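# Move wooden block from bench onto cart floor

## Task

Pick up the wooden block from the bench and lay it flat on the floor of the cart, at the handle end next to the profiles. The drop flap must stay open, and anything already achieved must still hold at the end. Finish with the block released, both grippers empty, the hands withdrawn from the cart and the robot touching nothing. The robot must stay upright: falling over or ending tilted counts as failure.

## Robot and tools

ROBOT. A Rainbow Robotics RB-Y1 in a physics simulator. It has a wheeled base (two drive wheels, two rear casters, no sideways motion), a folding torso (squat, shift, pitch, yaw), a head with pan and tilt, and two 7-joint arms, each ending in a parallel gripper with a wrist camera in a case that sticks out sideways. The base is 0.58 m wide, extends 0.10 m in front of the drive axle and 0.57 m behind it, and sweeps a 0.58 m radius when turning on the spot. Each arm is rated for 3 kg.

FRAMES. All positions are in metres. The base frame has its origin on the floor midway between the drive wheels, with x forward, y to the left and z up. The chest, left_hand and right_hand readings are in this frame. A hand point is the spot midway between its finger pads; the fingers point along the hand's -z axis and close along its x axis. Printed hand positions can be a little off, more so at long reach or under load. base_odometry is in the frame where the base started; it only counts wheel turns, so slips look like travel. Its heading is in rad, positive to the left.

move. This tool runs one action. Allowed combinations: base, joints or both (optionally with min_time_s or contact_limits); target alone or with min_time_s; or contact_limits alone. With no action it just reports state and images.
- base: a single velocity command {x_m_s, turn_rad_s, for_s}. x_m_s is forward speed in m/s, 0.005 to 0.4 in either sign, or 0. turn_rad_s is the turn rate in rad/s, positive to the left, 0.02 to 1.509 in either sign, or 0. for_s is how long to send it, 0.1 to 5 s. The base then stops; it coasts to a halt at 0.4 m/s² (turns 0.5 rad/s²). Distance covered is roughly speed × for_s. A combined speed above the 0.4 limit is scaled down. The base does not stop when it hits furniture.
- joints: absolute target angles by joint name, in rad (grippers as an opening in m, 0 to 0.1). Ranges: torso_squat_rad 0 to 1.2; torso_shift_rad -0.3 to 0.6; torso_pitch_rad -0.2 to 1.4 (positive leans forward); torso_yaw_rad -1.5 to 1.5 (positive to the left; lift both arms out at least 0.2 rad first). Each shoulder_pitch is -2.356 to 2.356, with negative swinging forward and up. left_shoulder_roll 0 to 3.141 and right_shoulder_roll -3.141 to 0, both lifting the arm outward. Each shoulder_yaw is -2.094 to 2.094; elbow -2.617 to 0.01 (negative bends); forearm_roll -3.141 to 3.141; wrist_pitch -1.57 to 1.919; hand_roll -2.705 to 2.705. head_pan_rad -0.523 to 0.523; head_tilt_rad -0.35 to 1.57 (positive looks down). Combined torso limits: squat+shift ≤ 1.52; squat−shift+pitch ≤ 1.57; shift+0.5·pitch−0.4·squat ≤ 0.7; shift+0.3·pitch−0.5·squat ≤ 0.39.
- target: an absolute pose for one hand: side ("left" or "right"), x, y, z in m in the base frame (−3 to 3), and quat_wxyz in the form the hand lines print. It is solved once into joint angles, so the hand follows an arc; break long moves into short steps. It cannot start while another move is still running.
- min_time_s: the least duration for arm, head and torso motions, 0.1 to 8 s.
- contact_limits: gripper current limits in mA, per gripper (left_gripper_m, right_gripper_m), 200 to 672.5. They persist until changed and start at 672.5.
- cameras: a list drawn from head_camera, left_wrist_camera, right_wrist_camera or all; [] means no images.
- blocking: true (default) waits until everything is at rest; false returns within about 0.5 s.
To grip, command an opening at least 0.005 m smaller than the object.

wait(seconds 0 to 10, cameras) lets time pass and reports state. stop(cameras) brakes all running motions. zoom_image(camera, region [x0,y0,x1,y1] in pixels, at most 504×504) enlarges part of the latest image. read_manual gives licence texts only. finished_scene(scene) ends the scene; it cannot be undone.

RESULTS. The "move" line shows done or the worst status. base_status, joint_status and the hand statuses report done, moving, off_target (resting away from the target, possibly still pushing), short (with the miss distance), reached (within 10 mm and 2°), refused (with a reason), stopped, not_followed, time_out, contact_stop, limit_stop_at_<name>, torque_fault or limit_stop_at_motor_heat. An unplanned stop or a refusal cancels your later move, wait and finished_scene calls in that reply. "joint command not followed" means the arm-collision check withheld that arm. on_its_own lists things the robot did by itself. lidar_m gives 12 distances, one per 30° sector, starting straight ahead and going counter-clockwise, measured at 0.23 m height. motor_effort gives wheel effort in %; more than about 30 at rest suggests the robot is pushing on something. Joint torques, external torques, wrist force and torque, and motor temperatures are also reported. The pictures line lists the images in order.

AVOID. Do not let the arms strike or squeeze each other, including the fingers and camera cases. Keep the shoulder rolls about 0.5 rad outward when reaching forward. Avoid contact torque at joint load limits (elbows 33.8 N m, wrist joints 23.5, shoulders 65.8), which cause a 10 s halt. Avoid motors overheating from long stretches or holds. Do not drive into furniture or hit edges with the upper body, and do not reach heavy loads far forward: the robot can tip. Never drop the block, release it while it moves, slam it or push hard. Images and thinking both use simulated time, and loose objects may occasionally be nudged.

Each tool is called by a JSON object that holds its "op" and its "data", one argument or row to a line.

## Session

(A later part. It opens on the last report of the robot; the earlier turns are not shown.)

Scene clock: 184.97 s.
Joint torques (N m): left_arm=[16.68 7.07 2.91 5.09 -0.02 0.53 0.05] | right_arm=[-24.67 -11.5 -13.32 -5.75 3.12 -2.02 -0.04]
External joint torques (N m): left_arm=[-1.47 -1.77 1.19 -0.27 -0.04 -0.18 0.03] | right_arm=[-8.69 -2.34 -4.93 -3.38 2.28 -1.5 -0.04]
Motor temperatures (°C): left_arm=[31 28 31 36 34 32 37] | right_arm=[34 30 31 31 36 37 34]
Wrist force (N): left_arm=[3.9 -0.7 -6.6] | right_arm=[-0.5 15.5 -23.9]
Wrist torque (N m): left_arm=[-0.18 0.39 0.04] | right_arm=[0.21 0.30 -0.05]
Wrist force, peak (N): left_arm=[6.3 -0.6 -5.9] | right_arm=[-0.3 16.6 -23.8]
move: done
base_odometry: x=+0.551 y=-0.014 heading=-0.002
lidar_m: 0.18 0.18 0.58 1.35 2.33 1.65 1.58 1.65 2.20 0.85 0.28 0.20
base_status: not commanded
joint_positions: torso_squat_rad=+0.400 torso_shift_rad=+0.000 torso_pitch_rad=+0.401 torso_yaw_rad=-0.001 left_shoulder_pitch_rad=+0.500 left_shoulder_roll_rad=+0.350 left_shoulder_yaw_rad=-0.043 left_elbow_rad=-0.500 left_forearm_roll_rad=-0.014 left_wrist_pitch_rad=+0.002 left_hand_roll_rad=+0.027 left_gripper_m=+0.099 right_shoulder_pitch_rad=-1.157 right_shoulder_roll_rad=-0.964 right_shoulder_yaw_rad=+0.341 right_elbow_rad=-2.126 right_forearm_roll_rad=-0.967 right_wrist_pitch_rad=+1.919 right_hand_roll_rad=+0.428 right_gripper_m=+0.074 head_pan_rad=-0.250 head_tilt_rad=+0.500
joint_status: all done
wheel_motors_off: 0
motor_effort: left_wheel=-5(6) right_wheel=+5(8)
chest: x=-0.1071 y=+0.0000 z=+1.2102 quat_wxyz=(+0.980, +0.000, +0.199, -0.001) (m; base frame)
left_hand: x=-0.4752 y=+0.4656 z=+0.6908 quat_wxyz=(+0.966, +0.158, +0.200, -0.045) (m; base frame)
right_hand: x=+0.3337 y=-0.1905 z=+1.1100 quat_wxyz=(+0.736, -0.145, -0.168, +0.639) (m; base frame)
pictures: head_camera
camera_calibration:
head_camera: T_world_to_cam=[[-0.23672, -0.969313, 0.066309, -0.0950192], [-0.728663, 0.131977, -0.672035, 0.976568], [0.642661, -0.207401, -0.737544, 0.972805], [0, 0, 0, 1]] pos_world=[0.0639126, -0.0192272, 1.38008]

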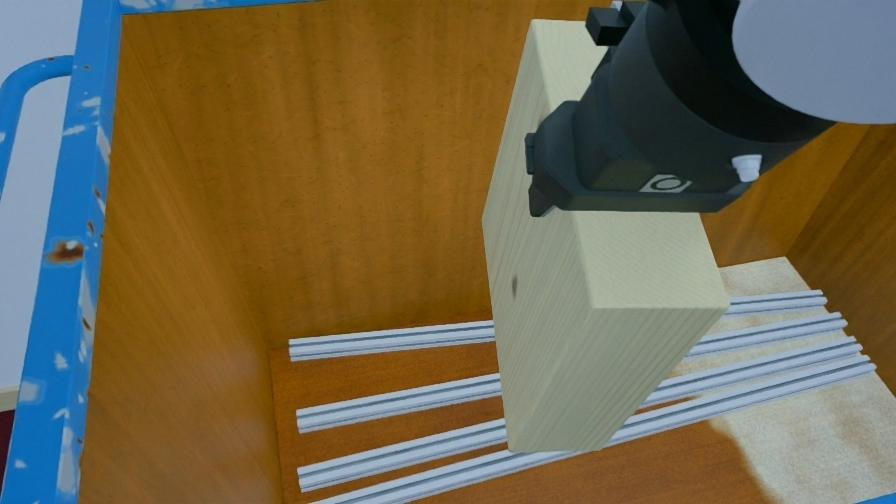

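{"op": "move", "data": {
  "joints": {"torso_squat_rad":0.05,"torso_shift_rad":0,"torso_pitch_rad":0.05},
  "min_time_s": 2,
  "cameras": []
}}

{"op": "move", "data": {
  "base": {"x_m_s":-0.2,"for_s":0.8},
  "cameras": ["head_camera"]
}}

{"op": "move", "data": {
  "base": {"turn_rad_s":0.6,"for_s":2.667},
  "joints": {"left_shoulder_pitch_rad":0.04,"left_shoulder_roll_rad":0.7},
  "cameras": ["head_camera"]
}}

{"op": "move", "data": {
  "base": {"x_m_s":-0.3,"for_s":2.3},
  "joints": {"left_elbow_rad":-1.6,"head_pan_rad":-0.5,"head_tilt_rad":0.7},
  "cameras": ["head_camera"]
}}

Scene clock: 189.70 s.
Joint torques (N m): left_arm=[8.73 7.94 2.69 1.64 -0.04 -0.14 -0.05] | right_arm=[-27.23 -10.5 -14.6 -2.52 4.85 -3.33 0.02]
External joint torques (N m): left_arm=[-0.71 -1.64 0.78 -0.16 -0.07 -0.17 -0.06] | right_arm=[-10.4 -2.59 -6.54 -2.54 3.62 -2.53 0.02]
Motor temperatures (°C): left_arm=[31 28 31 36 34 32 37] | right_arm=[35 30 31 31 36 37 34]
Wrist force (N): left_arm=[1.2 -1.5 -8.1] | right_arm=[-1.4 22.6 -18.4]
Wrist torque (N m): left_arm=[-0.08 0.20 0.11] | right_arm=[0.46 0.34 -0.08]
Wrist force, peak (N): left_arm=[3.4 -1.5 -7.7] | right_arm=[-1.1 28.5 -18.5]
move: done
base_odometry: x=+0.551 y=-0.014 heading=-0.002
lidar_m: 0.17 0.18 0.57 1.34 2.31 1.66 1.58 1.64 2.18 0.86 0.26 0.19
base_status: not commanded
joint_positions: torso_squat_rad=+0.050 torso_shift_rad=+0.000 torso_pitch_rad=+0.051 torso_yaw_rad=-0.001 left_shoulder_pitch_rad=+0.500 left_shoulder_roll_rad=+0.350 left_shoulder_yaw_rad=-0.043 left_elbow_rad=-0.500 left_forearm_roll_rad=-0.014 left_wrist_pitch_rad=+0.002 left_hand_roll_rad=+0.027 left_gripper_m=+0.099 right_shoulder_pitch_rad=-1.157 right_shoulder_roll_rad=-0.964 right_shoulder_yaw_rad=+0.341 right_elbow_rad=-2.127 right_forearm_roll_rad=-0.968 right_wrist_pitch_rad=+1.920 right_hand_roll_rad=+0.428 right_gripper_m=+0.074 head_pan_rad=-0.250 head_tilt_rad=+0.500
joint_status: all done
wheel_motors_off: 0
motor_effort: left_wheel=-6(7) right_wheel=+7(9)
chest: x=-0.2121 y=+0.0000 z=+1.2887 quat_wxyz=(+1.000, +0.000, +0.025, -0.001) (m; base frame)
left_hand: x=-0.3797 y=+0.4656 z=+0.6745 quat_wxyz=(+0.986, +0.164, +0.028, -0.017) (m; base frame)
right_hand: x=+0.2361 y=-0.1905 z=+1.3454 quat_wxyz=(+0.696, -0.254, -0.293, +0.604) (m; base frame)
pictures: none
No camera images: "cameras" was empty.

Scene clock: 191.47 s.
Joint torques (N m): left_arm=[7.93 8.19 2.63 1.52 -0.02 -0.37 -0.04] | right_arm=[-27.73 -10.73 -14.2 -1.91 4.84 -3.41 0]
External joint torques (N m): left_arm=[-1.51 -1.39 0.72 -0.28 -0.05 -0.41 -0.05] | right_arm=[-10.91 -2.82 -6.13 -1.94 3.61 -2.62 0]
Motor temperatures (°C): left_arm=[31 28 31 36 34 32 37] | right_arm=[35 30 31 31 36 37 34]
Wrist force (N): left_arm=[1.2 -1.2 -7.1] | right_arm=[-1.4 22.9 -18.2]
Wrist torque (N m): left_arm=[-0.11 0.18 0.05] | right_arm=[0.54 0.36 -0.06]
Wrist force, peak (N): left_arm=[1.1 -0.7 -8.1] | right_arm=[-1.7 24.7 -17.0]
move: done
base_odometry: x=+0.391 y=-0.014 heading=-0.001
lidar_m: 0.33 0.35 0.76 3.99 2.09 1.49 1.42 1.48 1.98 5.00 0.52 0.36
base_status: done (sent for 0.8 of 0.8 s)
joint_positions: torso_squat_rad=+0.050 torso_shift_rad=+0.000 torso_pitch_rad=+0.051 torso_yaw_rad=-0.002 left_shoulder_pitch_rad=+0.500 left_shoulder_roll_rad=+0.350 left_shoulder_yaw_rad=-0.043 left_elbow_rad=-0.500 left_forearm_roll_rad=-0.014 left_wrist_pitch_rad=+0.002 left_hand_roll_rad=+0.027 left_gripper_m=+0.099 right_shoulder_pitch_rad=-1.157 right_shoulder_roll_rad=-0.964 right_shoulder_yaw_rad=+0.341 right_elbow_rad=-2.127 right_forearm_roll_rad=-0.968 right_wrist_pitch_rad=+1.920 right_hand_roll_rad=+0.428 right_gripper_m=+0.074 head_pan_rad=-0.250 head_tilt_rad=+0.500
joint_status: not commanded
wheel_motors_off: 0
motor_effort: left_wheel=+2(42) right_wheel=-24(43)
chest: x=-0.2121 y=+0.0000 z=+1.2887 quat_wxyz=(+1.000, +0.000, +0.025, -0.001) (m; base frame)
left_hand: x=-0.3797 y=+0.4656 z=+0.6745 quat_wxyz=(+0.986, +0.164, +0.028, -0.017) (m; base frame)
right_hand: x=+0.2361 y=-0.1905 z=+1.3453 quat_wxyz=(+0.696, -0.254, -0.293, +0.605) (m; base frame)
pictures: head_camera
camera_calibration:
head_camera: T_world_to_cam=[[-0.245219, -0.969283, -0.0189448, -0.0170213], [-0.453927, 0.132062, -0.881198, 1.28054], [0.856632, -0.207487, -0.472368, 0.801894], [0, 0, 0, 1]] pos_world=[-0.109831, -0.0192267, 1.50687]

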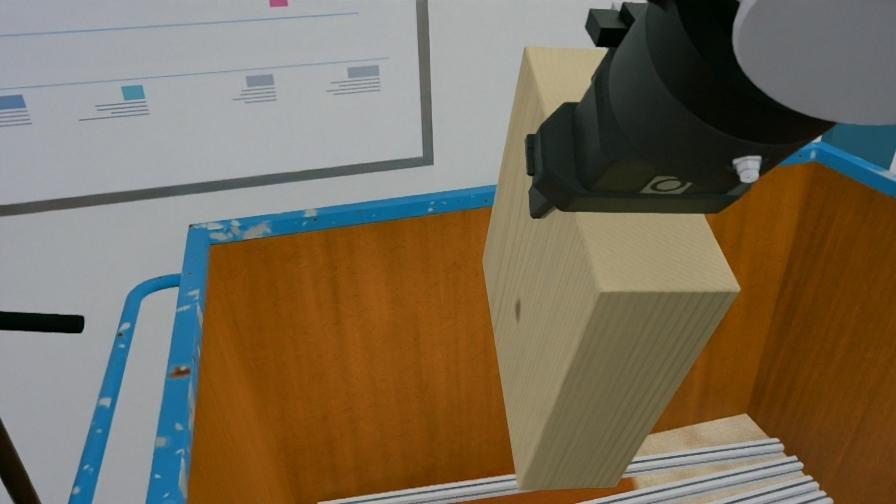

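Scene clock: 195.67 s.
Joint torques (N m): left_arm=[-2.92 15.13 4.19 -1.56 0.16 -0.58 0.03] | right_arm=[-27.38 -10.71 -14.07 -2.06 4.96 -3.45 0.01]
External joint torques (N m): left_arm=[0.04 -2.93 0.51 0.41 0.09 0 0.03] | right_arm=[-10.56 -2.8 -6.01 -2.08 3.74 -2.65 0.01]
Motor temperatures (°C): left_arm=[31 28 31 36 34 32 37] | right_arm=[35 30 32 31 36 37 34]
Wrist force (N): left_arm=[-0.5 -2.3 -6.1] | right_arm=[-1.7 22.8 -17.7]
Wrist torque (N m): left_arm=[-0.07 0.12 0.07] | right_arm=[0.47 0.35 -0.04]
Wrist force, peak (N): left_arm=[0.9 -2.6 -8.1] | right_arm=[-1.4 23.7 -18.6]
move: done
base_odometry: x=+0.391 y=-0.014 heading=+1.598
lidar_m: 4.60 2.01 1.48 1.41 1.48 2.03 5.75 0.52 0.37 0.35 0.35 0.75
base_status: done (sent for 2.67 of 2.67 s)
joint_positions: torso_squat_rad=+0.050 torso_shift_rad=+0.000 torso_pitch_rad=+0.051 torso_yaw_rad=-0.002 left_shoulder_pitch_rad=+0.040 left_shoulder_roll_rad=+0.700 left_shoulder_yaw_rad=-0.043 left_elbow_rad=-0.500 left_forearm_roll_rad=-0.014 left_wrist_pitch_rad=+0.002 left_hand_roll_rad=+0.027 left_gripper_m=+0.099 right_shoulder_pitch_rad=-1.157 right_shoulder_roll_rad=-0.964 right_shoulder_yaw_rad=+0.341 right_elbow_rad=-2.127 right_forearm_roll_rad=-0.968 right_wrist_pitch_rad=+1.920 right_hand_roll_rad=+0.428 right_gripper_m=+0.074 head_pan_rad=-0.250 head_tilt_rad=+0.500
joint_status: all done
wheel_motors_off: 0
motor_effort: left_wheel=+4(55) right_wheel=+17(54)
chest: x=-0.2121 y=-0.0001 z=+1.2887 quat_wxyz=(+1.000, +0.000, +0.025, -0.001) (m; base frame)
left_hand: x=-0.0266 y=+0.6777 z=+0.7947 quat_wxyz=(+0.922, +0.323, -0.184, -0.107) (m; base frame)
right_hand: x=+0.2361 y=-0.1906 z=+1.3453 quat_wxyz=(+0.696, -0.254, -0.293, +0.604) (m; base frame)
pictures: head_camera
camera_calibration:
head_camera: T_world_to_cam=[[-0.245284, -0.969265, -0.0190179, -0.0169176], [-0.453945, 0.132165, -0.881173, 1.2805], [0.856604, -0.207504, -0.472411, 0.801956], [0, 0, 0, 1]] pos_world=[-0.109831, -0.0192263, 1.50687]

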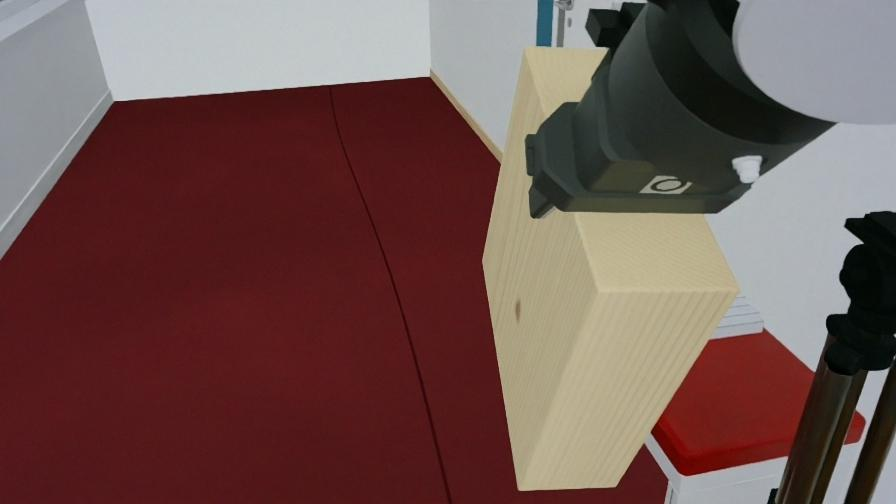

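Scene clock: 199.07 s.
Joint torques (N m): left_arm=[-9.73 9.86 8.82 -7.25 -0.04 -1.61 -0.13] | right_arm=[-28.23 -10.4 -14.52 -1.87 4.98 -3.31 0.04]
External joint torques (N m): left_arm=[0.22 -2.11 0.88 0.86 -0.12 -0.09 -0.1] | right_arm=[-11.4 -2.49 -6.46 -1.9 3.75 -2.53 0.04]
Motor temperatures (°C): left_arm=[31 28 31 36 34 32 37] | right_arm=[35 30 32 31 36 37 34]
Wrist force (N): left_arm=[-4.2 -2.7 -2.8] | right_arm=[-1.1 23.1 -18.2]
Wrist torque (N m): left_arm=[-0.02 -0.10 0.14] | right_arm=[0.39 0.34 -0.07]
Wrist force, peak (N): left_arm=[-2.3 -2.6 -6.8] | right_arm=[-1.6 23.2 -19.4]
move: done
base_odometry: x=+0.411 y=-0.704 heading=+1.600
lidar_m: 4.59 2.03 1.48 1.42 1.49 2.04 4.34 0.50 0.37 0.35 0.35 0.50
base_status: done (sent for 2.3 of 2.3 s)
joint_positions: torso_squat_rad=+0.050 torso_shift_rad=+0.000 torso_pitch_rad=+0.051 torso_yaw_rad=-0.002 left_shoulder_pitch_rad=+0.040 left_shoulder_roll_rad=+0.700 left_shoulder_yaw_rad=-0.043 left_elbow_rad=-1.600 left_forearm_roll_rad=-0.014 left_wrist_pitch_rad=+0.002 left_hand_roll_rad=+0.027 left_gripper_m=+0.099 right_shoulder_pitch_rad=-1.157 right_shoulder_roll_rad=-0.964 right_shoulder_yaw_rad=+0.341 right_elbow_rad=-2.127 right_forearm_roll_rad=-0.968 right_wrist_pitch_rad=+1.920 right_hand_roll_rad=+0.428 right_gripper_m=+0.074 head_pan_rad=-0.500 head_tilt_rad=+0.700
joint_status: all done
wheel_motors_off: 0
motor_effort: left_wheel=+16(39) right_wheel=-12(38)
chest: x=-0.2122 y=+0.0000 z=+1.2887 quat_wxyz=(+1.000, +0.000, +0.025, -0.001) (m; base frame)
left_hand: x=+0.2849 y=+0.3980 z=+1.0855 quat_wxyz=(+0.692, +0.213, -0.638, -0.261) (m; base frame)
right_hand: x=+0.2360 y=-0.1905 z=+1.3454 quat_wxyz=(+0.696, -0.254, -0.293, +0.605) (m; base frame)
pictures: head_camera
camera_calibration:
head_camera: T_world_to_cam=[[-0.48265, -0.875782, -0.00732123, -0.0771092], [-0.552988, 0.311217, -0.772884, 1.1016], [0.679156, -0.368984, -0.634506, 1.01115], [0, 0, 0, 1]] pos_world=[-0.114777, -0.0372676, 1.49242]

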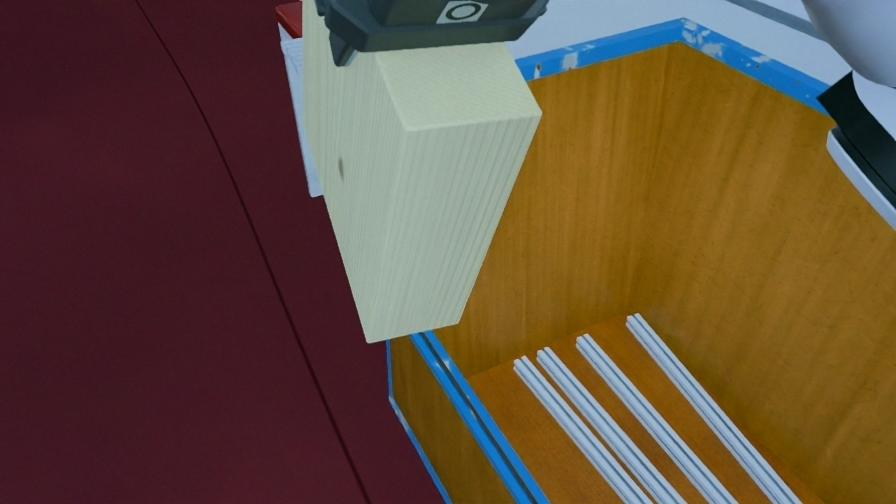

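{"op": "move", "data": {
  "target": {"side":"right","x":0.25,"y":-0.38,"z":1.15,"quat_wxyz":[0.98,0,-0.2,0]},
  "min_time_s": 3,
  "cameras": ["head_camera"]
}}

{"op": "move", "data": {
  "target": {"side":"right","x":0.22,"y":-0.42,"z":1.12,"quat_wxyz":[0.779,0,-0.627,0]},
  "min_time_s": 2.5,
  "cameras": ["head_camera","right_wrist_camera"]
}}

Scene clock: 204.20 s.
Joint torques (N m): left_arm=[-9.13 9.89 8.59 -7.37 0.05 -1.67 -0.05] | right_arm=[-25.22 -21.19 -16.58 -8.65 0.79 -3.41 -0.44]
External joint torques (N m): left_arm=[0.81 -2.08 0.66 0.74 -0.03 -0.15 -0.02] | right_arm=[-9.41 -6.8 -8.2 -4.14 0.35 -2.66 -0.46]
Motor temperatures (°C): left_arm=[31 28 31 36 34 32 37] | right_arm=[35 30 32 31 36 37 34]
Wrist force (N): left_arm=[-4.8 -3.3 -2.7] | right_arm=[-9.3 4.3 -24.0]
Wrist torque (N m): left_arm=[0.04 -0.14 0.19] | right_arm=[-0.94 0.83 0.12]
Wrist force, peak (N): left_arm=[-5.4 -2.7 -2.5] | right_arm=[-1.5 23.8 -18.2]
move: done
base_odometry: x=+0.411 y=-0.704 heading=+1.600
lidar_m: 4.61 2.02 1.47 1.43 1.49 2.04 4.33 0.50 0.37 0.35 0.35 0.49
base_status: not commanded
joint_positions: torso_squat_rad=+0.050 torso_shift_rad=+0.000 torso_pitch_rad=+0.051 torso_yaw_rad=-0.002 left_shoulder_pitch_rad=+0.040 left_shoulder_roll_rad=+0.700 left_shoulder_yaw_rad=-0.043 left_elbow_rad=-1.600 left_forearm_roll_rad=-0.014 left_wrist_pitch_rad=+0.002 left_hand_roll_rad=+0.027 left_gripper_m=+0.099 right_shoulder_pitch_rad=-0.559 right_shoulder_roll_rad=-0.986 right_shoulder_yaw_rad=+0.055 right_elbow_rad=-1.683 right_forearm_roll_rad=-0.961 right_wrist_pitch_rad=+1.671 right_hand_roll_rad=-0.301 right_gripper_m=+0.074 head_pan_rad=-0.500 head_tilt_rad=+0.700
joint_status: all done
wheel_motors_off: 0
motor_effort: left_wheel=+15(15) right_wheel=-14(16)
chest: x=-0.2122 y=-0.0001 z=+1.2887 quat_wxyz=(+1.000, +0.000, +0.025, -0.001) (m; base frame)
left_hand: x=+0.2849 y=+0.3979 z=+1.0855 quat_wxyz=(+0.692, +0.213, -0.638, -0.261) (m; base frame)
right_hand: x=+0.2489 y=-0.3792 z=+1.1477 quat_wxyz=(+0.980, +0.000, -0.198, +0.002) (m; base frame)
right_hand_status: reached (checked arc, planned for 3.0 s): 3 mm and 0.3 deg off.
pictures: head_camera
camera_calibration:
head_camera: T_world_to_cam=[[-0.482651, -0.875782, -0.00732237, -0.0770593], [-0.552987, 0.311218, -0.772883, 1.10165], [0.679156, -0.368984, -0.634506, 1.01108], [0, 0, 0, 1]] pos_world=[-0.114677, -0.0372676, 1.49242]

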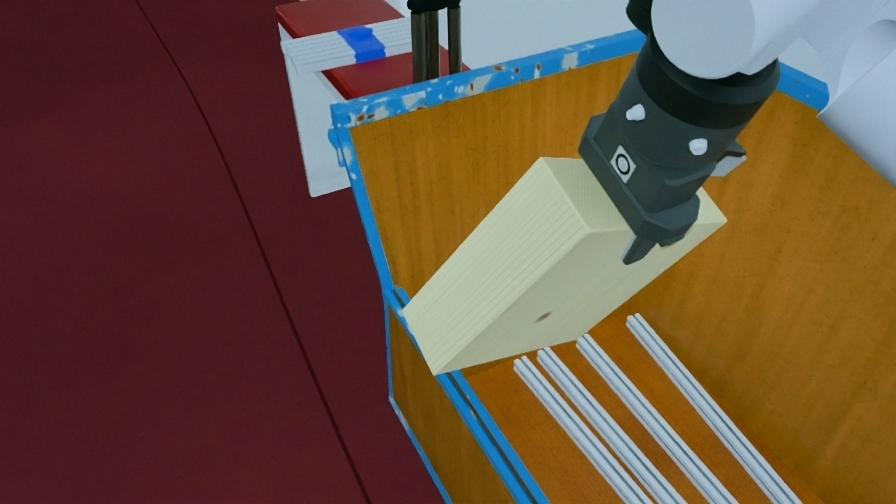

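Scene clock: 207.03 s.
Joint torques (N m): left_arm=[-9.74 9.91 8.87 -7.41 0.02 -1.59 -0.07] | right_arm=[-14.89 -12.78 -16.36 -18.67 -0.33 -8.74 -0.43]
External joint torques (N m): left_arm=[0.2 -2.06 0.93 0.7 -0.07 -0.08 -0.03] | right_arm=[-9.36 -1.16 -8.64 -10.95 -0.56 -6.86 -0.48]
Motor temperatures (°C): left_arm=[31 28 31 36 34 32 37] | right_arm=[35 30 32 31 36 38 34]
Wrist force (N): left_arm=[-3.5 -2.6 -3.1] | right_arm=[-25.5 5.0 -4.9]
Wrist torque (N m): left_arm=[-0.02 -0.01 0.16] | right_arm=[-0.60 1.92 0.40]
Wrist force, peak (N): left_arm=[-4.9 -3.4 -2.8] | right_arm=[-26.5 4.7 -5.4]
move: done
base_odometry: x=+0.411 y=-0.704 heading=+1.600
lidar_m: 4.62 2.03 1.48 1.42 1.47 2.05 4.33 0.49 0.36 0.35 0.36 0.49
base_status: not commanded
joint_positions: torso_squat_rad=+0.050 torso_shift_rad=+0.000 torso_pitch_rad=+0.051 torso_yaw_rad=-0.002 left_shoulder_pitch_rad=+0.040 left_shoulder_roll_rad=+0.700 left_shoulder_yaw_rad=-0.043 left_elbow_rad=-1.600 left_forearm_roll_rad=-0.014 left_wrist_pitch_rad=+0.002 left_hand_roll_rad=+0.027 left_gripper_m=+0.099 right_shoulder_pitch_rad=+0.284 right_shoulder_roll_rad=-0.677 right_shoulder_yaw_rad=-0.212 right_elbow_rad=-1.961 right_forearm_roll_rad=-0.739 right_wrist_pitch_rad=+0.338 right_hand_roll_rad=+0.010 right_gripper_m=+0.074 head_pan_rad=-0.500 head_tilt_rad=+0.700
joint_status: all done
wheel_motors_off: 0
motor_effort: left_wheel=+14(16) right_wheel=-13(17)
chest: x=-0.2122 y=-0.0001 z=+1.2887 quat_wxyz=(+1.000, +0.000, +0.025, -0.001) (m; base frame)
left_hand: x=+0.2849 y=+0.3979 z=+1.0855 quat_wxyz=(+0.692, +0.213, -0.638, -0.261) (m; base frame)
right_hand: x=+0.2189 y=-0.4205 z=+1.1169 quat_wxyz=(+0.782, -0.001, -0.624, -0.002) (m; base frame)
right_hand_status: reached (checked arc, planned for 2.5 s): 3 mm and 0.5 deg off.
pictures: head_camera, right_wrist_camera
camera_calibration:
head_camera: T_world_to_cam=[[-0.482642, -0.875786, -0.00744632, -0.0769609], [-0.552966, 0.311308, -0.772862, 1.10166], [0.67918, -0.368898, -0.634531, 1.01109], [0, 0, 0, 1]] pos_world=[-0.114677, -0.0373675, 1.49242]
right_wrist_camera: T_world_to_cam=[[-0.195871, -0.0275407, -0.980243, 1.12496], [-0.499653, 0.862921, 0.0755958, 0.414928], [0.84379, 0.504588, -0.182782, 0.303775], [0, 0, 0, 1]] pos_world=[0.171345, -0.480349, 1.12689]

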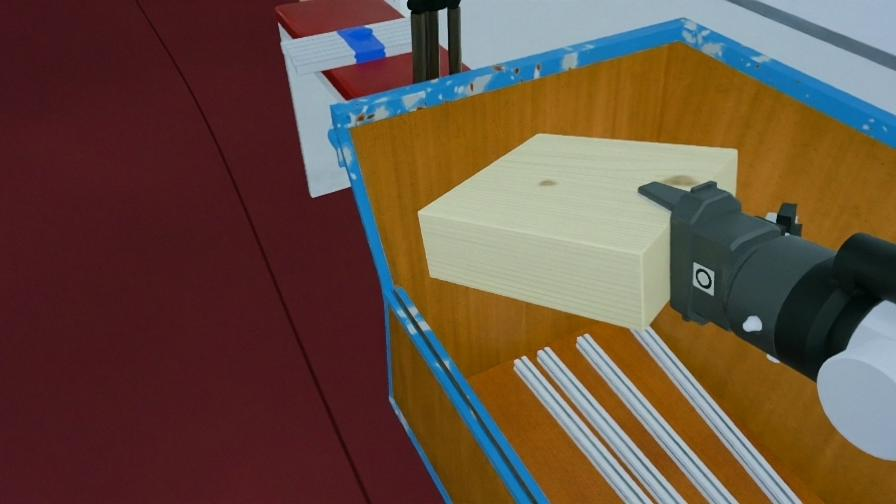

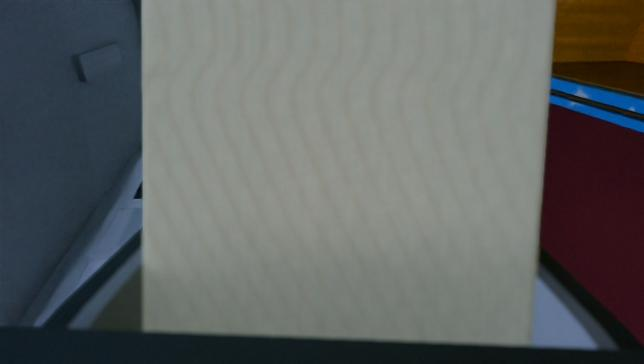

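{"op": "move", "data": {
  "target": {"side":"right","x":0.22,"y":-0.48,"z":1.08,"quat_wxyz":[0.762,-0.1307,-0.613,-0.1624]},
  "min_time_s": 1.5,
  "cameras": ["head_camera","right_wrist_camera"]
}}

Scene clock: 221.83 s.
Joint torques (N m): left_arm=[-9.37 9.87 8.65 -7.43 0.02 -1.59 0.02] | right_arm=[-19.06 -12.91 -6.51 -24 -0.28 -8.99 -0.76]
External joint torques (N m): left_arm=[0.57 -2.1 0.71 0.68 -0.06 -0.07 0.05] | right_arm=[-11.72 -4.75 -4.09 -13.97 -0.52 -7.11 -0.81]
Motor temperatures (°C): left_arm=[31 28 31 36 34 32 37] | right_arm=[35 30 32 32 36 39 34]
Wrist force (N): left_arm=[-3.9 -2.6 -1.8] | right_arm=[-25.6 4.2 -5.5]
Wrist torque (N m): left_arm=[-0.04 -0.04 0.15] | right_arm=[-0.53 1.86 0.41]
Wrist force, peak (N): left_arm=[-4.6 -3.4 -2.8] | right_arm=[-29.1 3.2 -6.1]
move: done
base_odometry: x=+0.411 y=-0.704 heading=+1.600
lidar_m: 4.61 2.02 1.48 1.42 1.48 2.04 4.33 0.51 0.36 0.35 0.35 0.49
base_status: not commanded
joint_positions: torso_squat_rad=+0.050 torso_shift_rad=+0.000 torso_pitch_rad=+0.051 torso_yaw_rad=-0.002 left_shoulder_pitch_rad=+0.040 left_shoulder_roll_rad=+0.700 left_shoulder_yaw_rad=-0.043 left_elbow_rad=-1.600 left_forearm_roll_rad=-0.014 left_wrist_pitch_rad=+0.002 left_hand_roll_rad=+0.027 left_gripper_m=+0.099 right_shoulder_pitch_rad=+0.086 right_shoulder_roll_rad=-0.163 right_shoulder_yaw_rad=-0.452 right_elbow_rad=-1.860 right_forearm_roll_rad=-0.204 right_wrist_pitch_rad=+0.461 right_hand_roll_rad=-0.007 right_gripper_m=+0.074 head_pan_rad=-0.500 head_tilt_rad=+0.700
joint_status: all done
wheel_motors_off: 0
motor_effort: left_wheel=+14(15) right_wheel=-15(17)
chest: x=-0.2121 y=-0.0002 z=+1.2887 quat_wxyz=(+1.000, +0.000, +0.025, -0.001) (m; base frame)
left_hand: x=+0.2849 y=+0.3979 z=+1.0856 quat_wxyz=(+0.692, +0.213, -0.638, -0.261) (m; base frame)
right_hand: x=+0.2188 y=-0.4800 z=+1.0764 quat_wxyz=(+0.765, -0.130, -0.610, -0.163) (m; base frame)
right_hand_status: reached (checked arc, planned for 1.5 s): 4 mm and 0.5 deg off.
pictures: head_camera, right_wrist_camera
camera_calibration:
head_camera: T_world_to_cam=[[-0.482664, -0.875773, -0.00753694, -0.0769151], [-0.553037, 0.311445, -0.772756, 1.10153], [0.679106, -0.368813, -0.634659, 1.01124], [0, 0, 0, 1]] pos_world=[-0.114677, -0.0374673, 1.49242]
right_wrist_camera: T_world_to_cam=[[-0.191329, 0.0539138, -0.980044, 1.12139], [-0.107394, 0.991346, 0.0755015, 0.445189], [0.975633, 0.119696, -0.183884, 0.114126], [0, 0, 0, 1]] pos_world=[0.151021, -0.515455, 1.08639]

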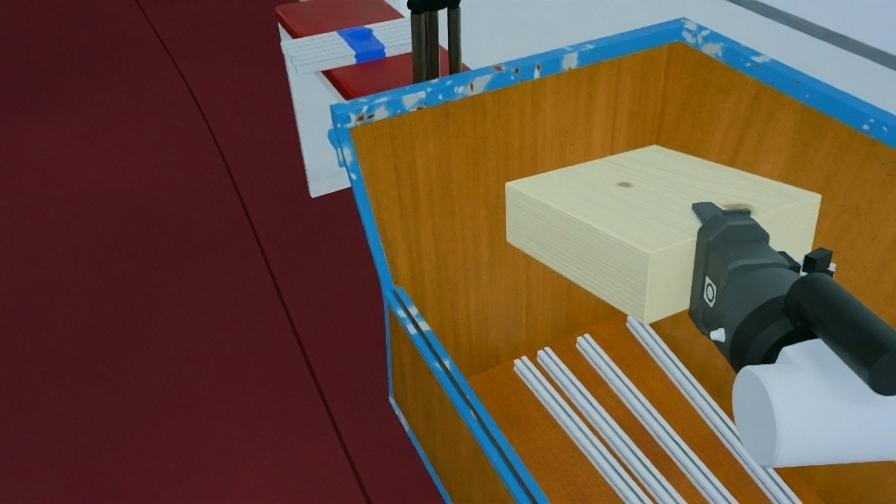

